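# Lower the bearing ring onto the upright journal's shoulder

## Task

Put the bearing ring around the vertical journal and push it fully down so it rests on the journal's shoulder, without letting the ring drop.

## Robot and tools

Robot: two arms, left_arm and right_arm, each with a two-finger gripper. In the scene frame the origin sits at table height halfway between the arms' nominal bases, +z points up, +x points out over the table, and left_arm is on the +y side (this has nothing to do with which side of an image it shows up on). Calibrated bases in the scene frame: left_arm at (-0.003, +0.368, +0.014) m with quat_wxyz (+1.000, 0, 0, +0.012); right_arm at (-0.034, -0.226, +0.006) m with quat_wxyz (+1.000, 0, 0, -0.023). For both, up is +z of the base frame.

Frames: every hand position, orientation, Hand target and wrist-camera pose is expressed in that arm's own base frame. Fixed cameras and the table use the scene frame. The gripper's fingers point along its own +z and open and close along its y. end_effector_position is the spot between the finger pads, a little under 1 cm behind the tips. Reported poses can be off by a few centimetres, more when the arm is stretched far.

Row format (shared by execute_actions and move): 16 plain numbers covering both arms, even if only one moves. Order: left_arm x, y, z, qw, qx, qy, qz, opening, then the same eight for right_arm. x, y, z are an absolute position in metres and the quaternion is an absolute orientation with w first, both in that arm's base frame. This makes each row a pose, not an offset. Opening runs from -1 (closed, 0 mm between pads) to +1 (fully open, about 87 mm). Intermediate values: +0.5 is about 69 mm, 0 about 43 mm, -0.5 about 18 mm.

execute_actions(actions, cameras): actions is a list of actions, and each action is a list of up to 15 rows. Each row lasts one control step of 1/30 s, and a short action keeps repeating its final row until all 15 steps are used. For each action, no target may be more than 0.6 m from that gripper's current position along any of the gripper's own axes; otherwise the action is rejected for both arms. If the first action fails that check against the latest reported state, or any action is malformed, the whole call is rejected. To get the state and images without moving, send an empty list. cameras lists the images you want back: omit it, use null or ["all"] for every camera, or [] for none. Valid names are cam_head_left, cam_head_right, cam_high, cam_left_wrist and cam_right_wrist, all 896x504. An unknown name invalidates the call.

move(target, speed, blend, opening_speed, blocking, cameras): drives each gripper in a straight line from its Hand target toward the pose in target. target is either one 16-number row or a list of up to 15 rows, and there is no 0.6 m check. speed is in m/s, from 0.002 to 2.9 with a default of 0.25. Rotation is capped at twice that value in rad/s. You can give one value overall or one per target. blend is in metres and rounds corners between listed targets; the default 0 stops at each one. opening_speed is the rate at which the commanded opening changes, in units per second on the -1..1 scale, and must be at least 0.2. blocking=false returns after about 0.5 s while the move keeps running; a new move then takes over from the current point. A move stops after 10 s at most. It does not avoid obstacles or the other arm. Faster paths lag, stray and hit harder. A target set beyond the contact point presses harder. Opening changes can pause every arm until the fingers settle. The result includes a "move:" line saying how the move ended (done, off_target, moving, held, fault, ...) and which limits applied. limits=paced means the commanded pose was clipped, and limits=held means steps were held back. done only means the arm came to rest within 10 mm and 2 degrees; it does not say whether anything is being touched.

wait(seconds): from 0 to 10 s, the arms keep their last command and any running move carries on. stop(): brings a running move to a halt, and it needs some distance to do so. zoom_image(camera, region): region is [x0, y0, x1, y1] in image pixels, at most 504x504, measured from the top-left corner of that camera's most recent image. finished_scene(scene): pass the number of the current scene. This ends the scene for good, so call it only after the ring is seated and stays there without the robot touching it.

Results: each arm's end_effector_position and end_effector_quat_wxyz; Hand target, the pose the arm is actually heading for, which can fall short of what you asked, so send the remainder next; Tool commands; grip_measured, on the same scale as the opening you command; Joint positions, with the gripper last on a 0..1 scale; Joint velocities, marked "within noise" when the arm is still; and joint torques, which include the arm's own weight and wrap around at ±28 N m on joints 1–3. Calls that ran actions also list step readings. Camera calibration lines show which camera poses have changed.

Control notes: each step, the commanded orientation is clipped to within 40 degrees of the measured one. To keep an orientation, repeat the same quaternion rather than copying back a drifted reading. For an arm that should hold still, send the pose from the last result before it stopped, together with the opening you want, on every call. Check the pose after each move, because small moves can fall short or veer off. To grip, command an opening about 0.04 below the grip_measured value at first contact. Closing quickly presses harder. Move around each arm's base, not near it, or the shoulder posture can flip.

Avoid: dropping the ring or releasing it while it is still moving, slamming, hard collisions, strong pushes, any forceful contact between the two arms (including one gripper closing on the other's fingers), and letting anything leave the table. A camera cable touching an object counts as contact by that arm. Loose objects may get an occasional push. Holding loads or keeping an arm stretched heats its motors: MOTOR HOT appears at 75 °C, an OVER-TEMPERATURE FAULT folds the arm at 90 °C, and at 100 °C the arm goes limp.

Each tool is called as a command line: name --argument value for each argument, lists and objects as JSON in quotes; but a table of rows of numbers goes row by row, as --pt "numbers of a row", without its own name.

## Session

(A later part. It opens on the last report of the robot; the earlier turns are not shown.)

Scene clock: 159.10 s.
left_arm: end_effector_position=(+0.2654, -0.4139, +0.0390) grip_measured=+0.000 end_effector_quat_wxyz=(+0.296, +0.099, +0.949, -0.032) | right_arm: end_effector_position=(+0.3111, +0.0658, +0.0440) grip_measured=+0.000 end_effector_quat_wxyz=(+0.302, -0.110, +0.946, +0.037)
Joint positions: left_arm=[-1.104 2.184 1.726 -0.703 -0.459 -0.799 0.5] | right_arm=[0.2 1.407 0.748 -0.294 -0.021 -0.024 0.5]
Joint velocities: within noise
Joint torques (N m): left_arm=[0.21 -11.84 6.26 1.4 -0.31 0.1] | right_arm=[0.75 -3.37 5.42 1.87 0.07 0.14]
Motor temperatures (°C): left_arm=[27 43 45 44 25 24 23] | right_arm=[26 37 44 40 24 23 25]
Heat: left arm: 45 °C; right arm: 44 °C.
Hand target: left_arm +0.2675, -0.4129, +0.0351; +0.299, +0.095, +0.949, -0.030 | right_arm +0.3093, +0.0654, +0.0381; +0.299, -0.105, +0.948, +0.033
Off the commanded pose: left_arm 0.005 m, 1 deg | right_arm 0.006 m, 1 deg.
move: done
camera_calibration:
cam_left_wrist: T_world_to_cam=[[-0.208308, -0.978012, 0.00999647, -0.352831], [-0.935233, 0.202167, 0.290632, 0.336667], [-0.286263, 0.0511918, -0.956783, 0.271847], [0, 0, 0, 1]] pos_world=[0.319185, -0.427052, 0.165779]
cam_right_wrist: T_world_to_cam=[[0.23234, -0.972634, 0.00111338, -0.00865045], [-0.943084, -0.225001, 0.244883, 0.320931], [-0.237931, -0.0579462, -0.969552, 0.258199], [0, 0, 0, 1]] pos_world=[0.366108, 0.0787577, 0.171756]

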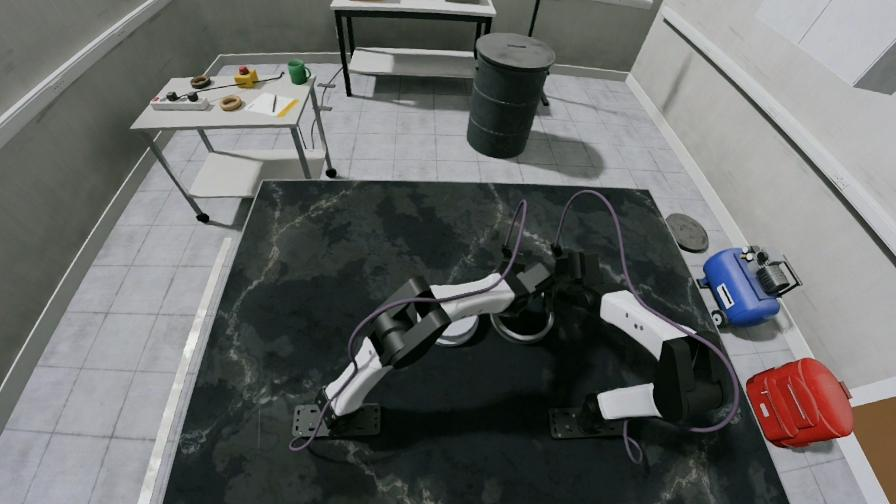

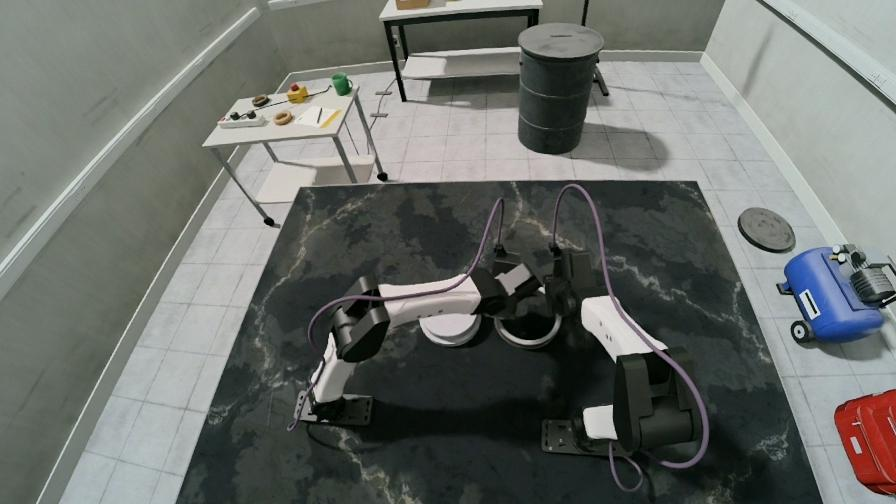

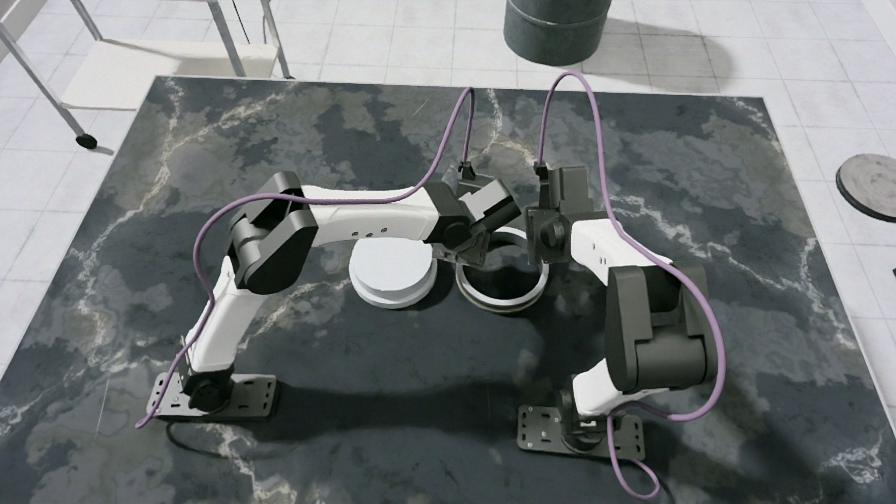

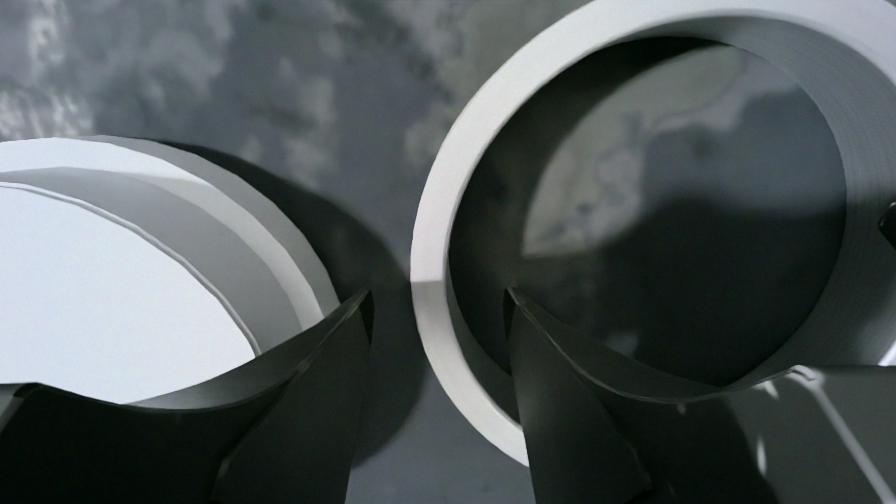

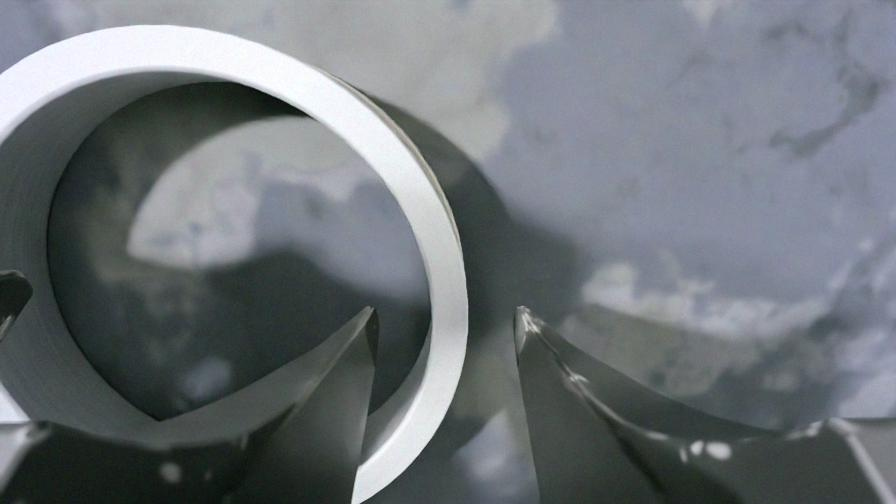

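move --target '[0.2675,-0.4108,0.013,0.2992,0.0947,0.9490,-0.0299,0.0,0.308,0.065,0.018,0.2989,-0.1046,0.9479,0.033,0.0]' --speed 0.06

Scene clock: 165.03 s.
left_arm: end_effector_position=(+0.2652, -0.4135, +0.0230) grip_measured=+0.000 end_effector_quat_wxyz=(+0.300, +0.097, +0.948, -0.038) | right_arm: end_effector_position=(+0.3102, +0.0657, +0.0243) grip_measured=+0.000 end_effector_quat_wxyz=(+0.303, -0.110, +0.946, +0.037)
Joint positions: left_arm=[-1.104 2.187 1.662 -0.622 -0.459 -0.799 0.5] | right_arm=[0.2 1.443 0.691 -0.199 -0.021 -0.024 0.5]
Joint velocities: within noise
Joint torques (N m): left_arm=[0.4 -10.66 6.08 1.45 -0.3 0.13] | right_arm=[0.66 -3.36 5.16 1.81 0.06 0.14]
Motor temperatures (°C): left_arm=[27 44 45 44 25 24 23] | right_arm=[26 37 44 40 24 23 25]
Heat: left arm: 45 °C; right arm: 44 °C.
Hand target: left_arm +0.2674, -0.4106, +0.0131; +0.299, +0.095, +0.949, -0.030 | right_arm +0.3079, +0.0649, +0.0182; +0.299, -0.105, +0.948, +0.033
Off the commanded pose: left_arm 0.011 m, 1 deg | right_arm 0.007 m, 1 deg.
move: off_target (left_arm)
camera_calibration:
cam_left_wrist: T_world_to_cam=[[-0.208434, -0.977825, 0.0203526, -0.352391], [-0.936956, 0.205604, 0.282562, 0.343076], [-0.28048, 0.039826, -0.959033, 0.250296], [0, 0, 0, 1]] pos_world=[0.3182, -0.425082, 0.150275]
cam_right_wrist: T_world_to_cam=[[0.232029, -0.972708, 0.000932128, -0.00854082], [-0.943413, -0.224807, 0.243789, 0.324969], [-0.236926, -0.0574455, -0.969828, 0.238674], [0, 0, 0, 1]] pos_world=[0.36511, 0.0784584, 0.152256]

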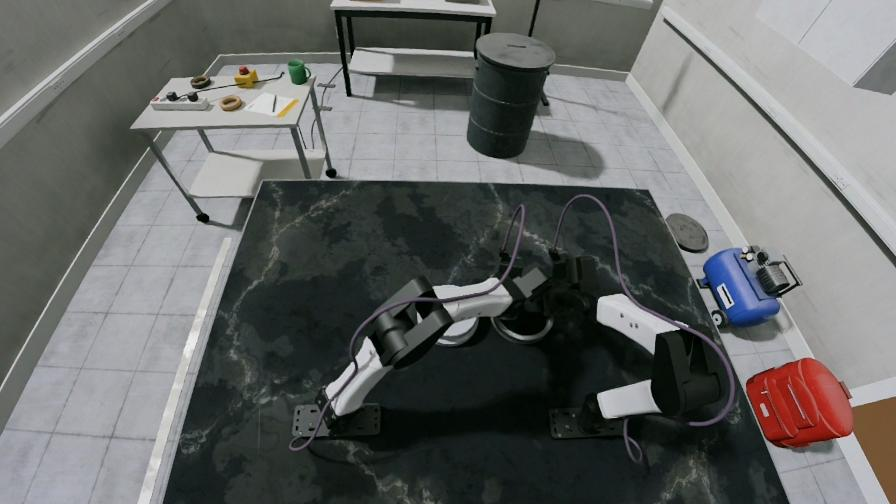

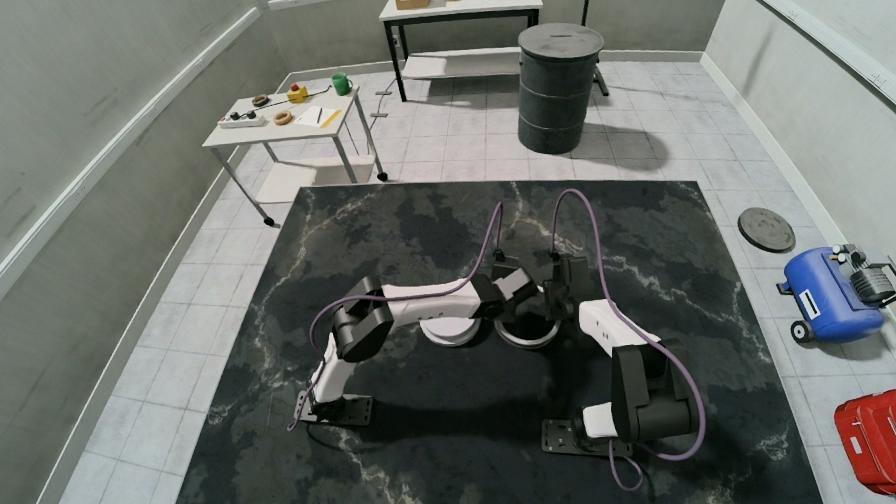

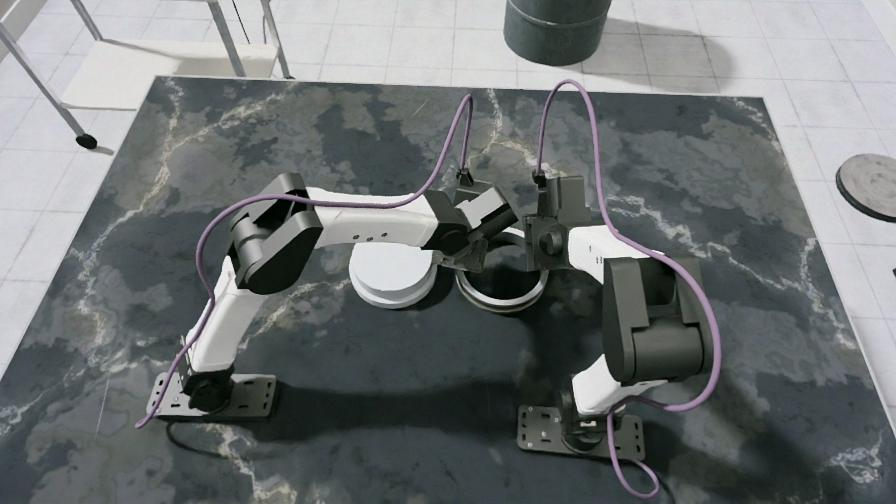

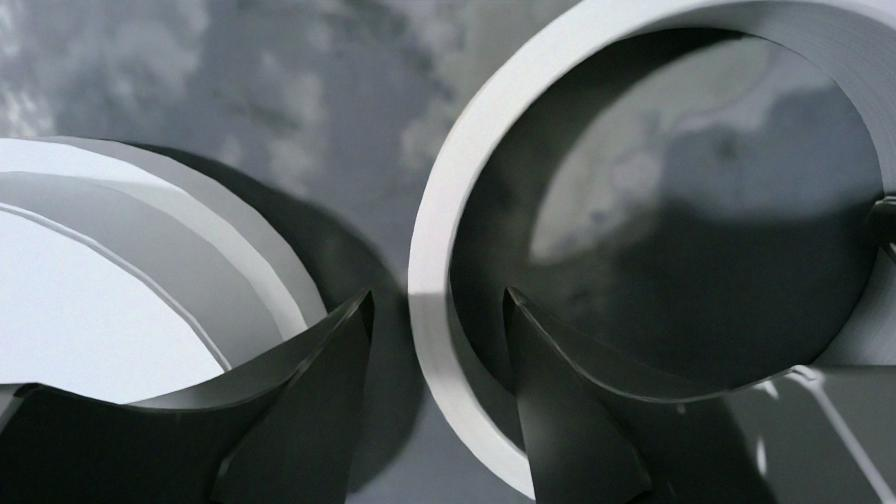

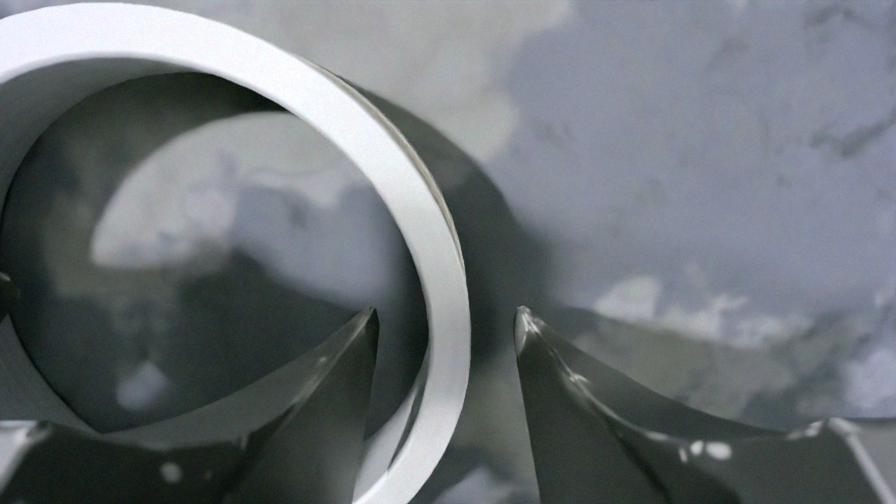

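zoom_image --camera "cam_head_right" --region '[460, 230, 620, 360]'

zoom_image --camera "cam_high" --region '[410, 180, 610, 330]'

zoom_image --camera "cam_left_wrist" --region '[700, 100, 896, 400]'

zoom_image --camera "cam_right_wrist" --region '[300, 200, 600, 504]'

zoom_image --camera "cam_left_wrist" --region '[300, 200, 600, 504]'

Scaled by 3.150 from the camera's 896x504 image, which has a finer 1280x720 frame.

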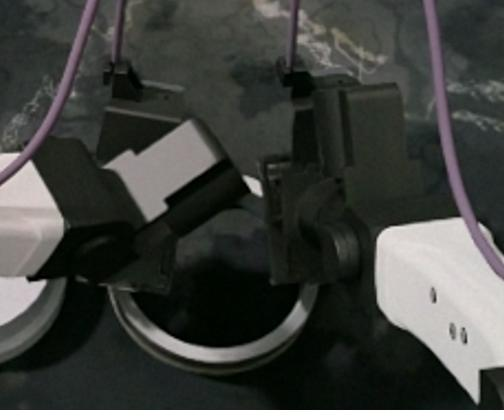

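Scaled by 2.520 from the camera's 896x504 image, which has a finer 1280x720 frame.

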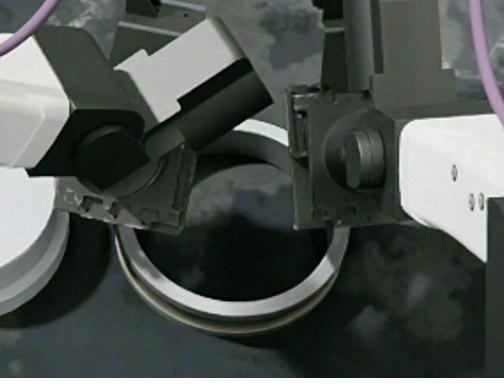

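Scaled by 1.680 from the camera's 896x504 image, which has a finer 1280x720 frame.

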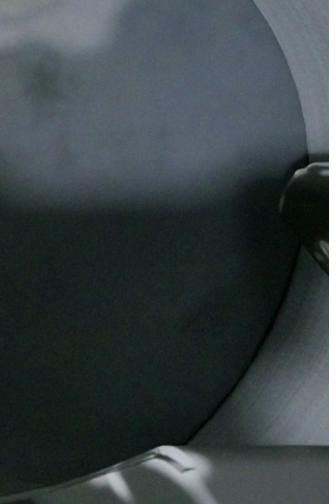

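Scaled by 1.658 from the camera's 896x504 image, which has a finer 1280x720 frame.

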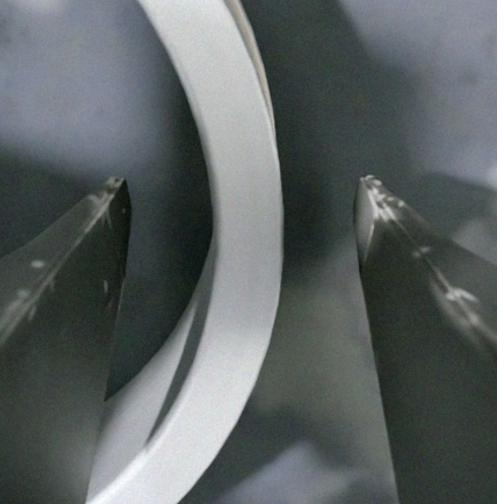

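Scaled by 1.658 from the camera's 896x504 image, which has a finer 1280x720 frame.

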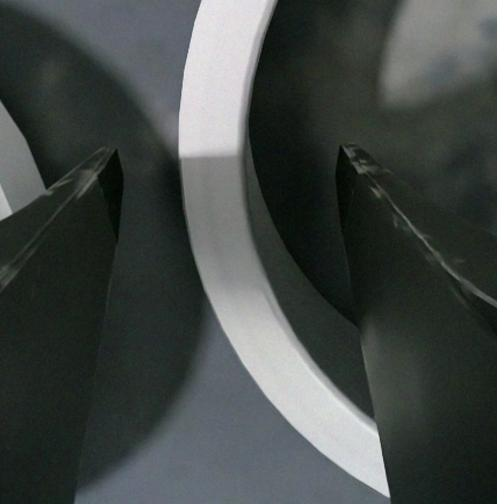

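move --target '[0.269,-0.4065,-0.003,0.2992,0.0947,0.9490,-0.0299,0.0,0.308,0.065,0.0165,0.2989,-0.1046,0.9479,0.033,0.0]' --speed 0.06 --cameras '["cam_left_wrist","cam_right_wrist"]'

Scene clock: 177.00 s.
left_arm: end_effector_position=(+0.2666, -0.4105, +0.0080) grip_measured=+0.000 end_effector_quat_wxyz=(+0.301, +0.094, +0.948, -0.039) | right_arm: end_effector_position=(+0.3118, +0.0660, +0.0251) grip_measured=+0.000 end_effector_quat_wxyz=(+0.306, -0.109, +0.945, +0.037)
Joint positions: left_arm=[-1.099 2.195 1.61 -0.558 -0.459 -0.799 0.5] | right_arm=[0.2 1.443 0.691 -0.192 -0.021 -0.024 0.5]
Joint velocities: within noise
Joint torques (N m): left_arm=[0.55 -10.51 5.82 1.47 -0.27 0.22] | right_arm=[0.64 -3.12 4.86 1.87 0.07 0.14]
Motor temperatures (°C): left_arm=[27 45 43 43 25 24 23] | right_arm=[26 36 43 40 24 23 25]
Heat: left arm: 45 °C; right arm: 43 °C.
Hand target: left_arm +0.2687, -0.4063, -0.0029; +0.299, +0.095, +0.949, -0.030 | right_arm +0.3077, +0.0649, +0.0167; +0.299, -0.105, +0.948, +0.033
Off the commanded pose: left_arm 0.012 m, 1 deg | right_arm 0.010 m, 1 deg.
move: off_target (left_arm)
camera_calibration:
cam_left_wrist: T_world_to_cam=[[-0.203263, -0.978815, 0.0246027, -0.350785], [-0.938704, 0.201956, 0.279372, 0.347066], [-0.278423, 0.0336916, -0.959868, 0.233161], [0, 0, 0, 1]] pos_world=[0.319407, -0.421301, 0.135473]
cam_right_wrist: T_world_to_cam=[[0.232051, -0.972703, 0.00117127, -0.00855542], [-0.945117, -0.225185, 0.236739, 0.327127], [-0.230013, -0.0560426, -0.971573, 0.237643], [0, 0, 0, 1]] pos_world=[0.36582, 0.0786604, 0.153454]
Images, in order (width x height): cam_left_wrist 896x504, cam_right_wrist 896x504.

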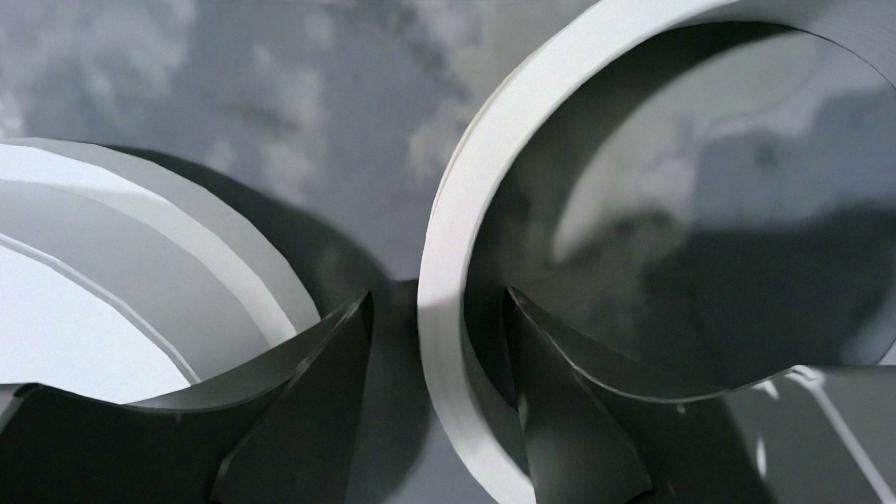

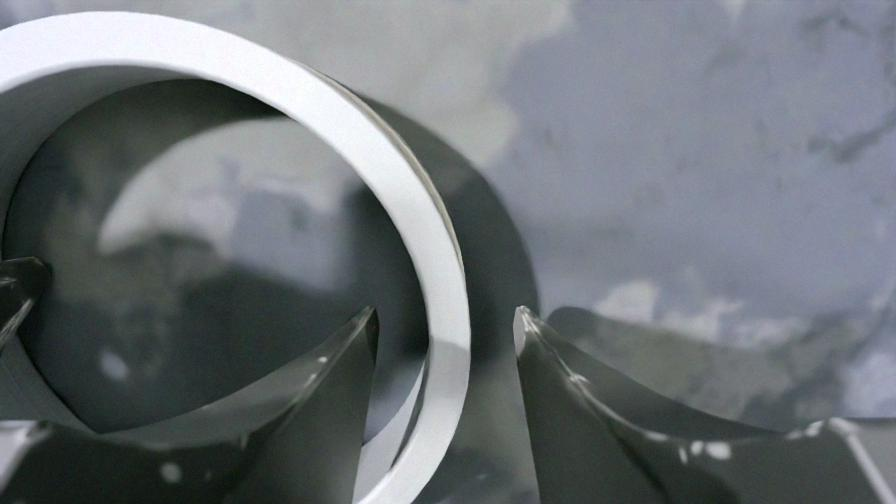

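move --target '[0.269,-0.4055,-0.009,0.2992,0.0947,0.9490,-0.0299,0.0,0.307,0.065,0.010,0.2989,-0.1046,0.9479,0.033,0.0]' --speed 0.06 --cameras '["cam_left_wrist","cam_right_wrist"]'

Scene clock: 183.43 s.
left_arm: end_effector_position=(+0.2671, -0.4115, +0.0061) grip_measured=+0.000 end_effector_quat_wxyz=(+0.303, +0.093, +0.947, -0.042) | right_arm: end_effector_position=(+0.3097, +0.0656, +0.0167) grip_measured=+0.000 end_effector_quat_wxyz=(+0.303, -0.110, +0.946, +0.037)
Joint positions: left_arm=[-1.099 2.195 1.6 -0.539 -0.459 -0.799 0.5] | right_arm=[0.2 1.459 0.668 -0.16 -0.021 -0.024 0.5]
Joint velocities: within noise
Joint torques (N m): left_arm=[0.64 -10.06 5.23 1.52 -0.26 0.23] | right_arm=[0.75 -3.38 4.97 1.88 0.07 0.14]
Motor temperatures (°C): left_arm=[27 45 43 43 25 24 23] | right_arm=[26 36 42 40 24 23 25]
Heat: left arm: 45 °C; right arm: 42 °C.
Hand target: left_arm +0.2687, -0.4052, -0.0087; +0.299, +0.095, +0.949, -0.030 | right_arm +0.3068, +0.0649, +0.0101; +0.299, -0.105, +0.948, +0.033
Off the commanded pose: left_arm 0.016 m, 2 deg | right_arm 0.007 m, 1 deg.
move: off_target (left_arm)
camera_calibration:
cam_left_wrist: T_world_to_cam=[[-0.203384, -0.978604, 0.0311412, -0.351412], [-0.939765, 0.204039, 0.274245, 0.349409], [-0.274731, 0.0265117, -0.961156, 0.227591], [0, 0, 0, 1]] pos_world=[0.319417, -0.42122, 0.13387]
cam_right_wrist: T_world_to_cam=[[0.232068, -0.972699, 0.000984244, -0.00849129], [-0.94368, -0.2249, 0.242668, 0.326432], [-0.235822, -0.0572444, -0.970109, 0.230657], [0, 0, 0, 1]] pos_world=[0.364412, 0.0783587, 0.144556]
Images, in order (width x height): cam_left_wrist 896x504, cam_right_wrist 896x504.

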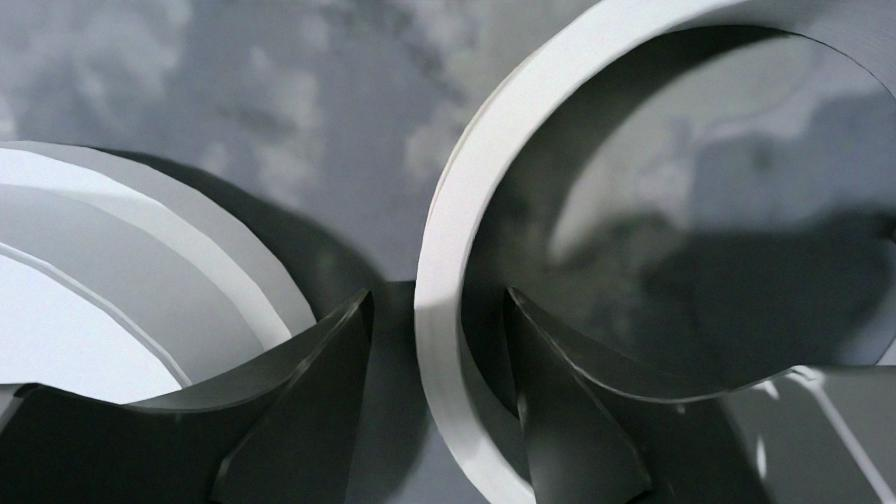

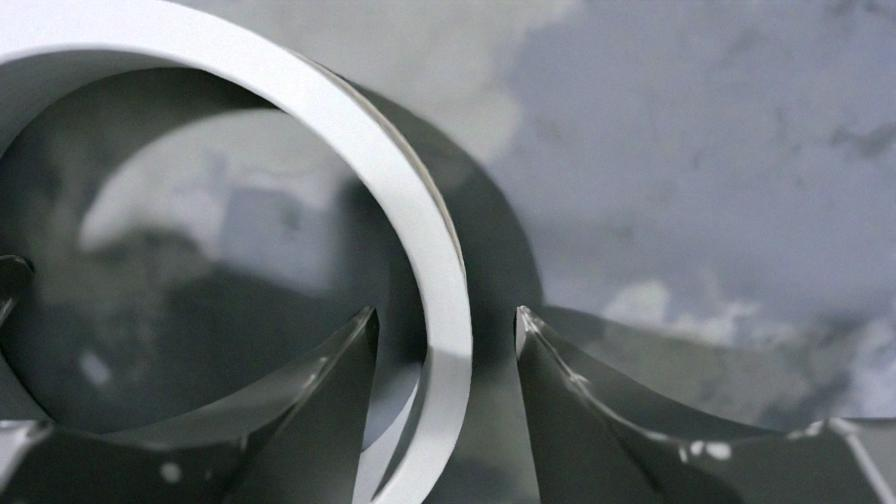

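move --target '[0.269,-0.4055,-0.007,0.2992,0.0947,0.9490,-0.0299,-0.67,0.307,0.065,0.010,0.2989,-0.1046,0.9479,0.033,-0.67]' --speed 0.06 --opening_speed 0.3 --cameras '["cam_left_wrist","cam_right_wrist"]'

Scene clock: 193.53 s.
left_arm: end_effector_position=(+0.2716, -0.4119, +0.0070) grip_measured=-0.615 end_effector_quat_wxyz=(+0.311, +0.088, +0.945, -0.043) | right_arm: end_effector_position=(+0.3097, +0.0663, +0.0167) grip_measured=-0.627 end_effector_quat_wxyz=(+0.303, -0.102, +0.947, +0.039)
Joint positions: left_arm=[-1.095 2.196 1.6 -0.526 -0.47 -0.801 0.193] | right_arm=[0.201 1.459 0.668 -0.159 -0.019 -0.008 0.187]
Joint velocities: within noise
Joint torques (N m): left_arm=[0.32 -10.45 5.64 1.31 -0.16 0.25] | right_arm=[0.65 -3.38 4.98 1.86 0.07 -0.02]
Motor temperatures (°C): left_arm=[27 44 42 42 25 24 24] | right_arm=[26 36 41 39 24 23 25]
Heat: left arm: 44 °C; right arm: 41 °C.
Hand target: left_arm +0.2688, -0.4054, -0.0067; +0.299, +0.095, +0.949, -0.030 | right_arm +0.3068, +0.0649, +0.0102; +0.299, -0.105, +0.948, +0.033
Off the commanded pose: left_arm 0.016 m, 2 deg | right_arm 0.007 m, 1 deg.
move: off_target (left_arm)
camera_calibration:
cam_left_wrist: T_world_to_cam=[[-0.19406, -0.980382, 0.0345099, -0.354358], [-0.945565, 0.196305, 0.259559, 0.351998], [-0.261241, 0.0177387, -0.96511, 0.222347], [0, 0, 0, 1]] pos_world=[0.322157, -0.420449, 0.135455]
cam_right_wrist: T_world_to_cam=[[0.219477, -0.97559, -0.00733497, -0.00359598], [-0.946225, -0.21469, 0.242005, 0.326664], [-0.237673, -0.046174, -0.970247, 0.230708], [0, 0, 0, 1]] pos_world=[0.36472, 0.077276, 0.144763]
Images, in order (width x height): cam_left_wrist 896x504, cam_right_wrist 896x504.

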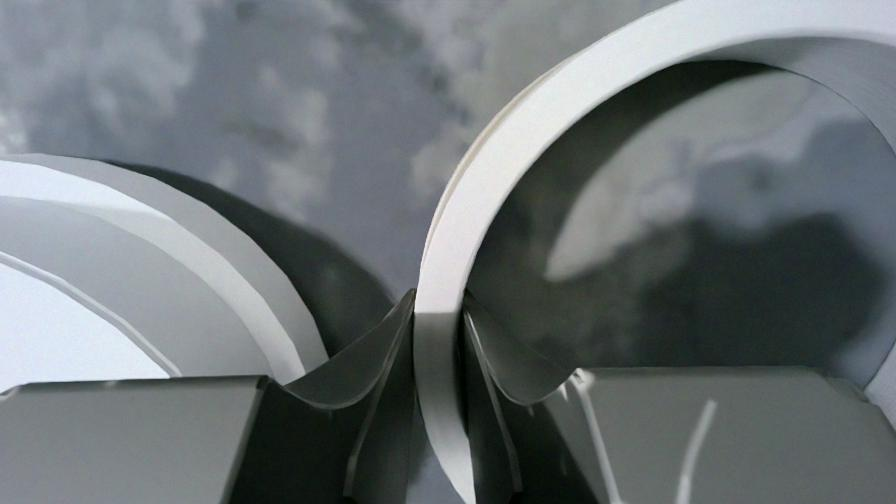

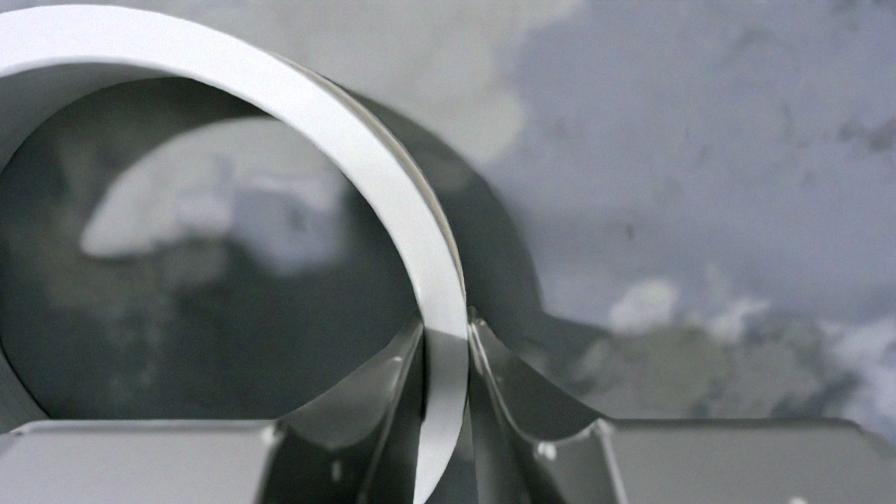

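move --target '[0.269,-0.4085,0.027,0.2992,0.0947,0.9490,-0.0299,-0.72,0.308,0.0655,0.0365,0.2989,-0.1046,0.9479,0.033,-0.72]' --speed 0.04

Scene clock: 199.93 s.
left_arm: end_effector_position=(+0.2608, -0.4068, +0.0087) grip_measured=-0.630 end_effector_quat_wxyz=(+0.282, +0.096, +0.954, -0.033) | right_arm: end_effector_position=(+0.2945, +0.0676, +0.0168) grip_measured=-0.627 end_effector_quat_wxyz=(+0.273, -0.098, +0.956, +0.042)
Joint positions: left_arm=[-1.096 2.196 1.632 -0.614 -0.433 -0.81 0.185] | right_arm=[0.21 1.442 0.683 -0.253 -0.024 0.013 0.187]
Joint velocities: within noise
Joint torques (N m): left_arm=[0.17 -13.65 10.52 0.88 -0.55 0.32] | right_arm=[-0.02 -6.32 9.65 1.41 0.11 -0.21]
Motor temperatures (°C): left_arm=[27 46 42 42 25 24 24] | right_arm=[26 36 41 38 24 23 25]
Heat: left arm: 46 °C; right arm: 41 °C.
Hand target: left_arm +0.2688, -0.4082, +0.0268; +0.299, +0.094, +0.949, -0.031 | right_arm +0.3077, +0.0656, +0.0363; +0.299, -0.104, +0.948, +0.033
Off the commanded pose: left_arm 0.020 m, 2 deg | right_arm 0.024 m, 3 deg.
move: off_target (left_arm, right_arm)
camera_calibration:
cam_left_wrist: T_world_to_cam=[[-0.201729, -0.979295, 0.0169081, -0.348865], [-0.92706, 0.196482, 0.319303, 0.335077], [-0.316014, 0.0487379, -0.947502, 0.247929], [0, 0, 0, 1]] pos_world=[0.318609, -0.419562, 0.133821]
cam_right_wrist: T_world_to_cam=[[0.213124, -0.976749, -0.0232317, 0.00322263], [-0.929978, -0.210093, 0.301666, 0.306446], [-0.299533, -0.0426873, -0.953131, 0.244843], [0, 0, 0, 1]] pos_world=[0.35764, 0.0779816, 0.140998]

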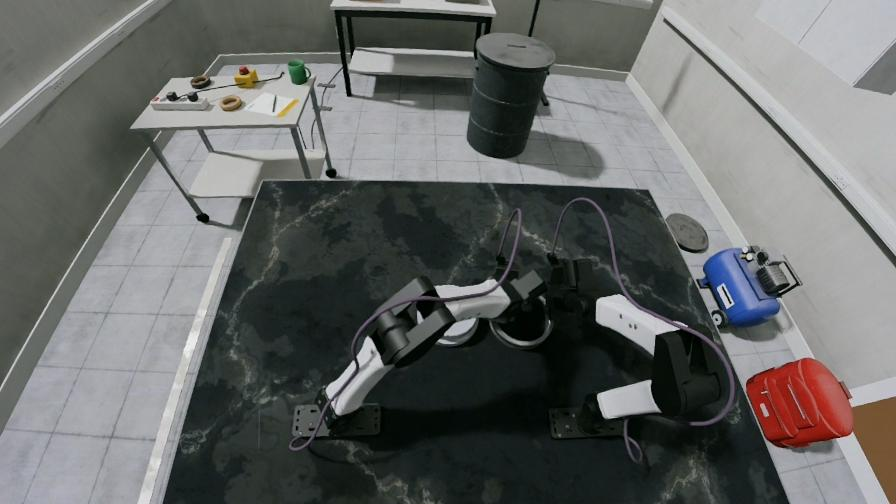

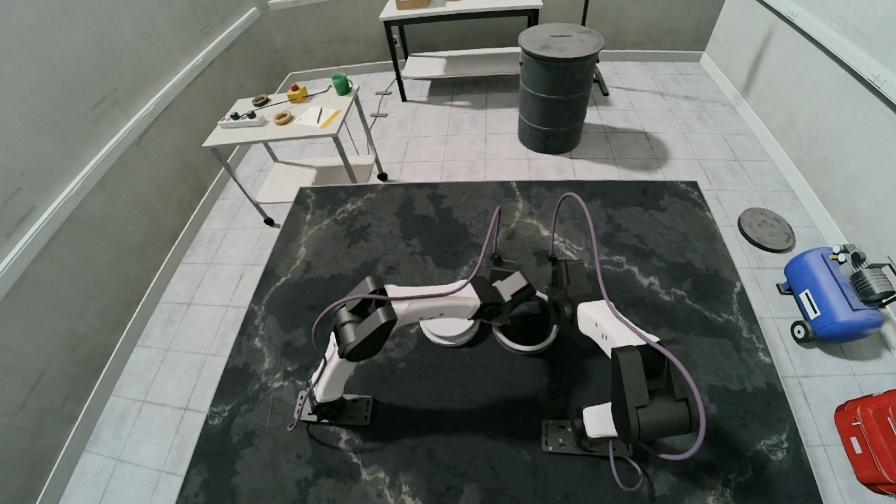

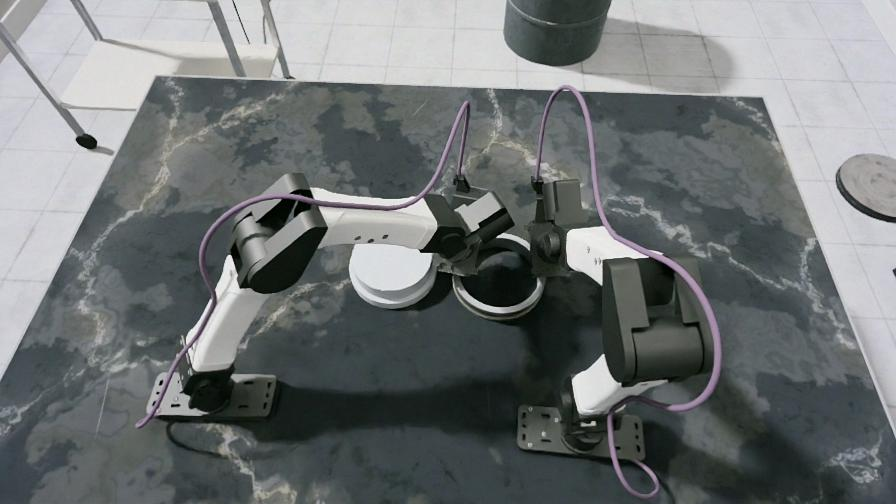

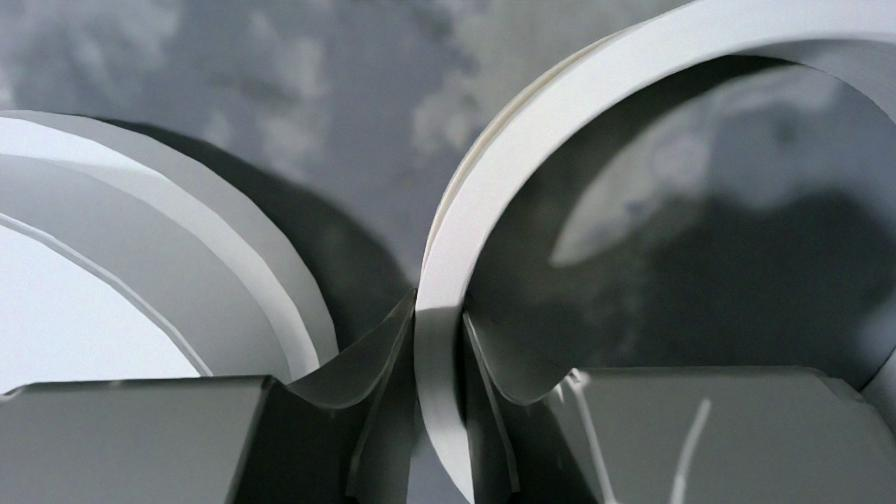

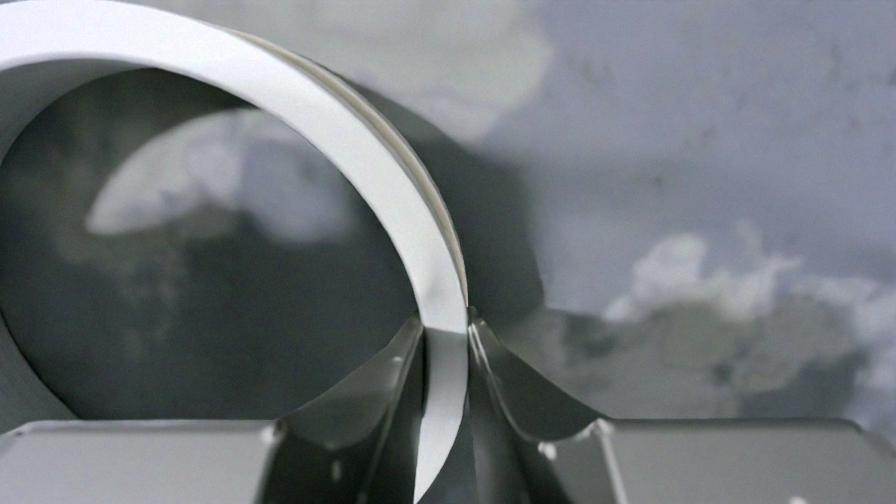

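move --target '[0.269,-0.4085,0.045,0.2992,0.0947,0.9490,-0.0299,-0.76,0.308,0.0655,0.0545,0.2989,-0.1046,0.9479,0.033,-0.76]' --speed 0.03

Scene clock: 204.60 s.
left_arm: end_effector_position=(+0.2532, -0.4075, +0.0155) grip_measured=-0.632 end_effector_quat_wxyz=(+0.265, +0.104, +0.958, -0.030) | right_arm: end_effector_position=(+0.2842, +0.0658, +0.0243) grip_measured=-0.627 end_effector_quat_wxyz=(+0.250, -0.097, +0.962, +0.041)
Joint positions: left_arm=[-1.102 2.196 1.671 -0.681 -0.407 -0.81 0.184] | right_arm=[0.21 1.418 0.716 -0.357 -0.026 0.016 0.186]
Joint velocities: within noise
Joint torques (N m): left_arm=[0.65 -15.41 10.93 0.88 -0.77 0.31] | right_arm=[0.06 -7.19 11.25 1.57 0.14 -0.23]
Motor temperatures (°C): left_arm=[27 48 42 42 25 24 24] | right_arm=[26 37 42 38 24 23 25]
Heat: left arm: 48 °C; right arm: 42 °C.
Hand target: left_arm +0.2684, -0.4079, +0.0447; +0.299, +0.094, +0.949, -0.031 | right_arm +0.3067, +0.0655, +0.0544; +0.299, -0.104, +0.948, +0.033
Off the commanded pose: left_arm 0.033 m, 4 deg | right_arm 0.038 m, 6 deg.
move: off_target (left_arm, right_arm)
camera_calibration:
cam_left_wrist: T_world_to_cam=[[-0.215781, -0.976379, 0.0110791, -0.346422], [-0.912798, 0.205733, 0.352807, 0.325539], [-0.346753, 0.0660162, -0.93563, 0.266538], [0, 0, 0, 1]] pos_world=[0.314823, -0.422809, 0.138366]
cam_right_wrist: T_world_to_cam=[[0.209564, -0.977433, -0.0265948, 0.00503478], [-0.915526, -0.205697, 0.345688, 0.288707], [-0.343357, -0.0480956, -0.937973, 0.261296], [0, 0, 0, 1]] pos_world=[0.352982, 0.0768746, 0.14542]

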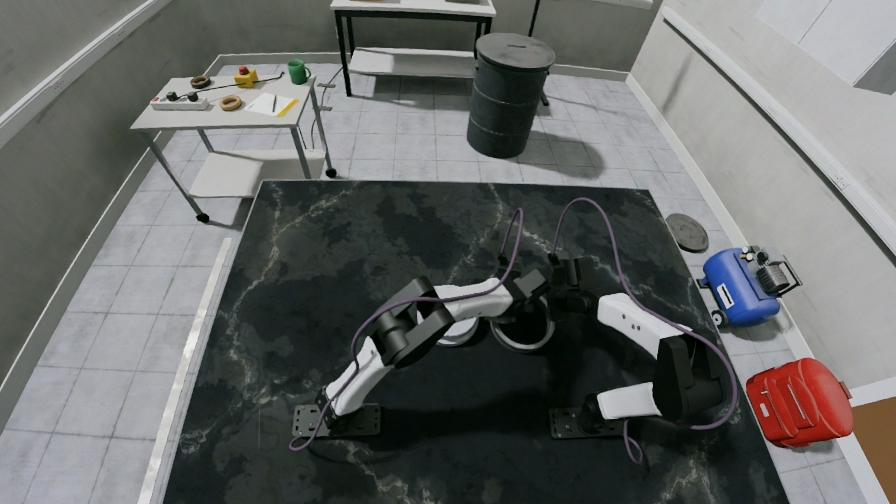

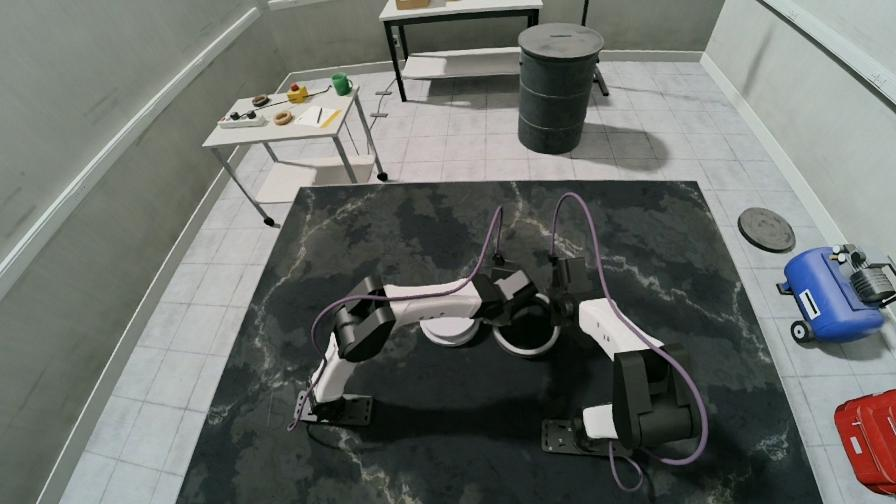

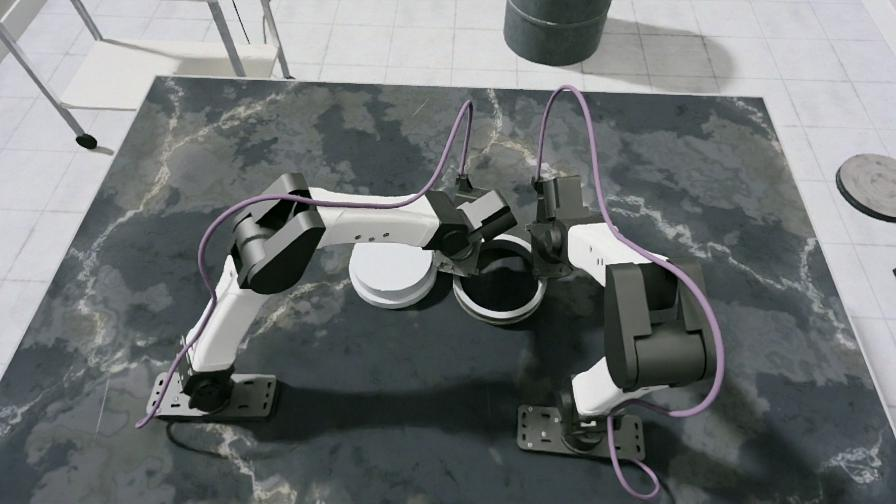

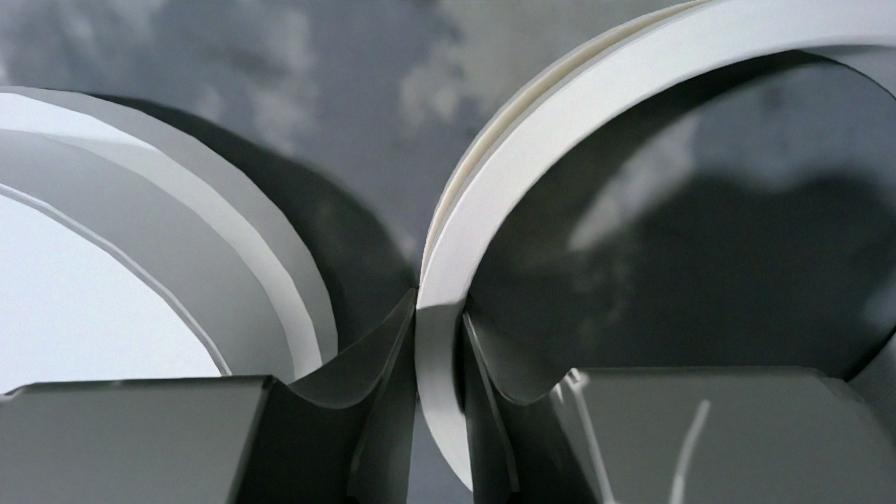

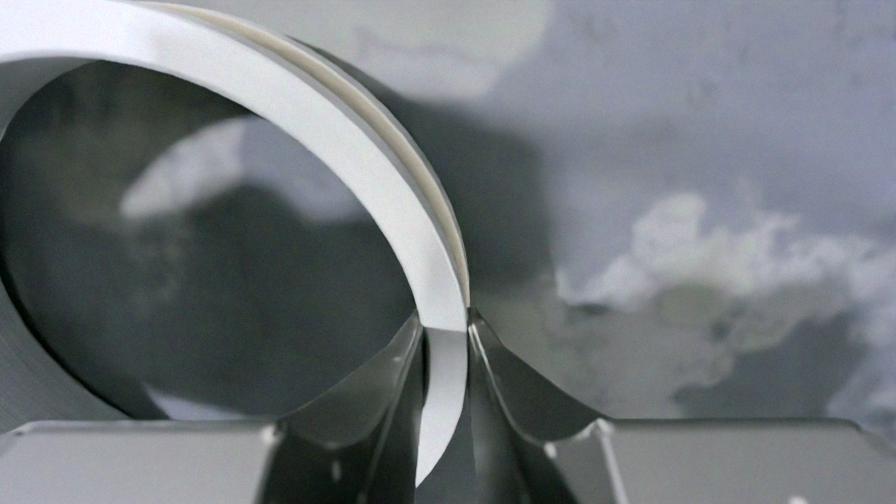

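move --target '[0.265,-0.4085,0.005,0.2992,0.0947,0.9490,-0.0299,-0.72,0.300,0.0655,0.014,0.2989,-0.1046,0.9479,0.033,-0.72]' --speed 0.03 --cameras '["cam_left_wrist","cam_right_wrist"]'

Scene clock: 216.47 s.
left_arm: end_effector_position=(+0.2599, -0.4086, +0.0091) grip_measured=-0.632 end_effector_quat_wxyz=(+0.286, +0.097, +0.953, -0.034) | right_arm: end_effector_position=(+0.2949, +0.0668, +0.0181) grip_measured=-0.629 end_effector_quat_wxyz=(+0.288, -0.096, +0.952, +0.041)
Joint positions: left_arm=[-1.102 2.196 1.63 -0.608 -0.44 -0.81 0.184] | right_arm=[0.21 1.418 0.656 -0.219 -0.019 0.015 0.186]
Joint velocities: within noise
Joint torques (N m): left_arm=[0.03 -11.48 5.82 1.58 -0.5 0.22] | right_arm=[0.62 -2.88 4.96 2.17 0.09 -0.18]
Motor temperatures (°C): left_arm=[27 55 43 41 25 24 24] | right_arm=[26 39 45 38 24 23 26]
Heat: left arm: 55 °C; right arm: 45 °C.
Hand target: left_arm +0.2649, -0.4084, +0.0051; +0.299, +0.095, +0.949, -0.030 | right_arm +0.2996, +0.0654, +0.0143; +0.298, -0.104, +0.948, +0.033
Off the commanded pose: left_arm 0.006 m, 2 deg | right_arm 0.007 m, 2 deg.
move: done
camera_calibration:
cam_left_wrist: T_world_to_cam=[[-0.204669, -0.97869, 0.0166074, -0.349835], [-0.929147, 0.199589, 0.311206, 0.33631], [-0.307889, 0.0482636, -0.950197, 0.245699], [0, 0, 0, 1]] pos_world=[0.316529, -0.421362, 0.13461]
cam_right_wrist: T_world_to_cam=[[0.208727, -0.977768, -0.0200655, 0.00371183], [-0.939697, -0.2062, 0.272857, 0.309443], [-0.270928, -0.0380972, -0.961845, 0.237609], [0, 0, 0, 1]] pos_world=[0.354383, 0.0764887, 0.144184]
Images, in order (width x height): cam_left_wrist 896x504, cam_right_wrist 896x504.

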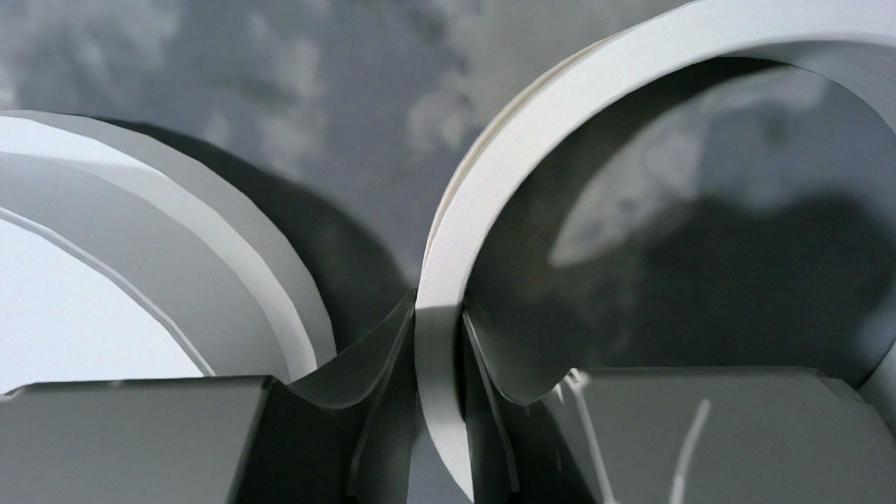

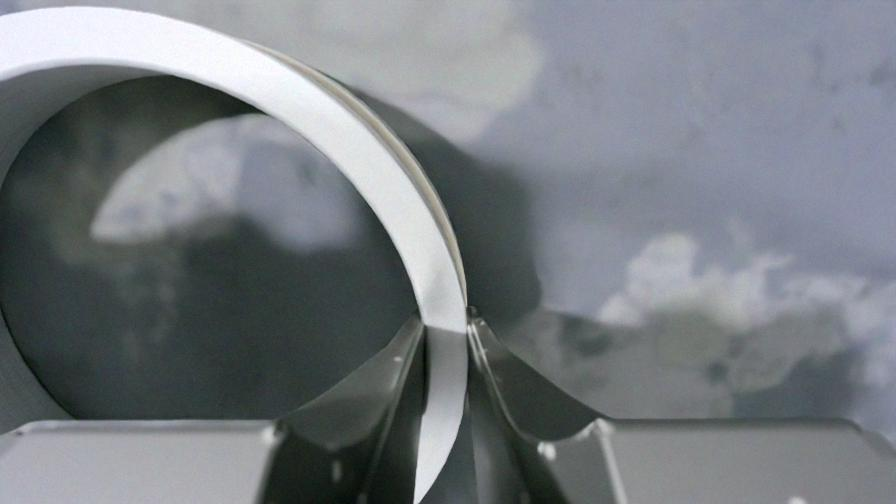

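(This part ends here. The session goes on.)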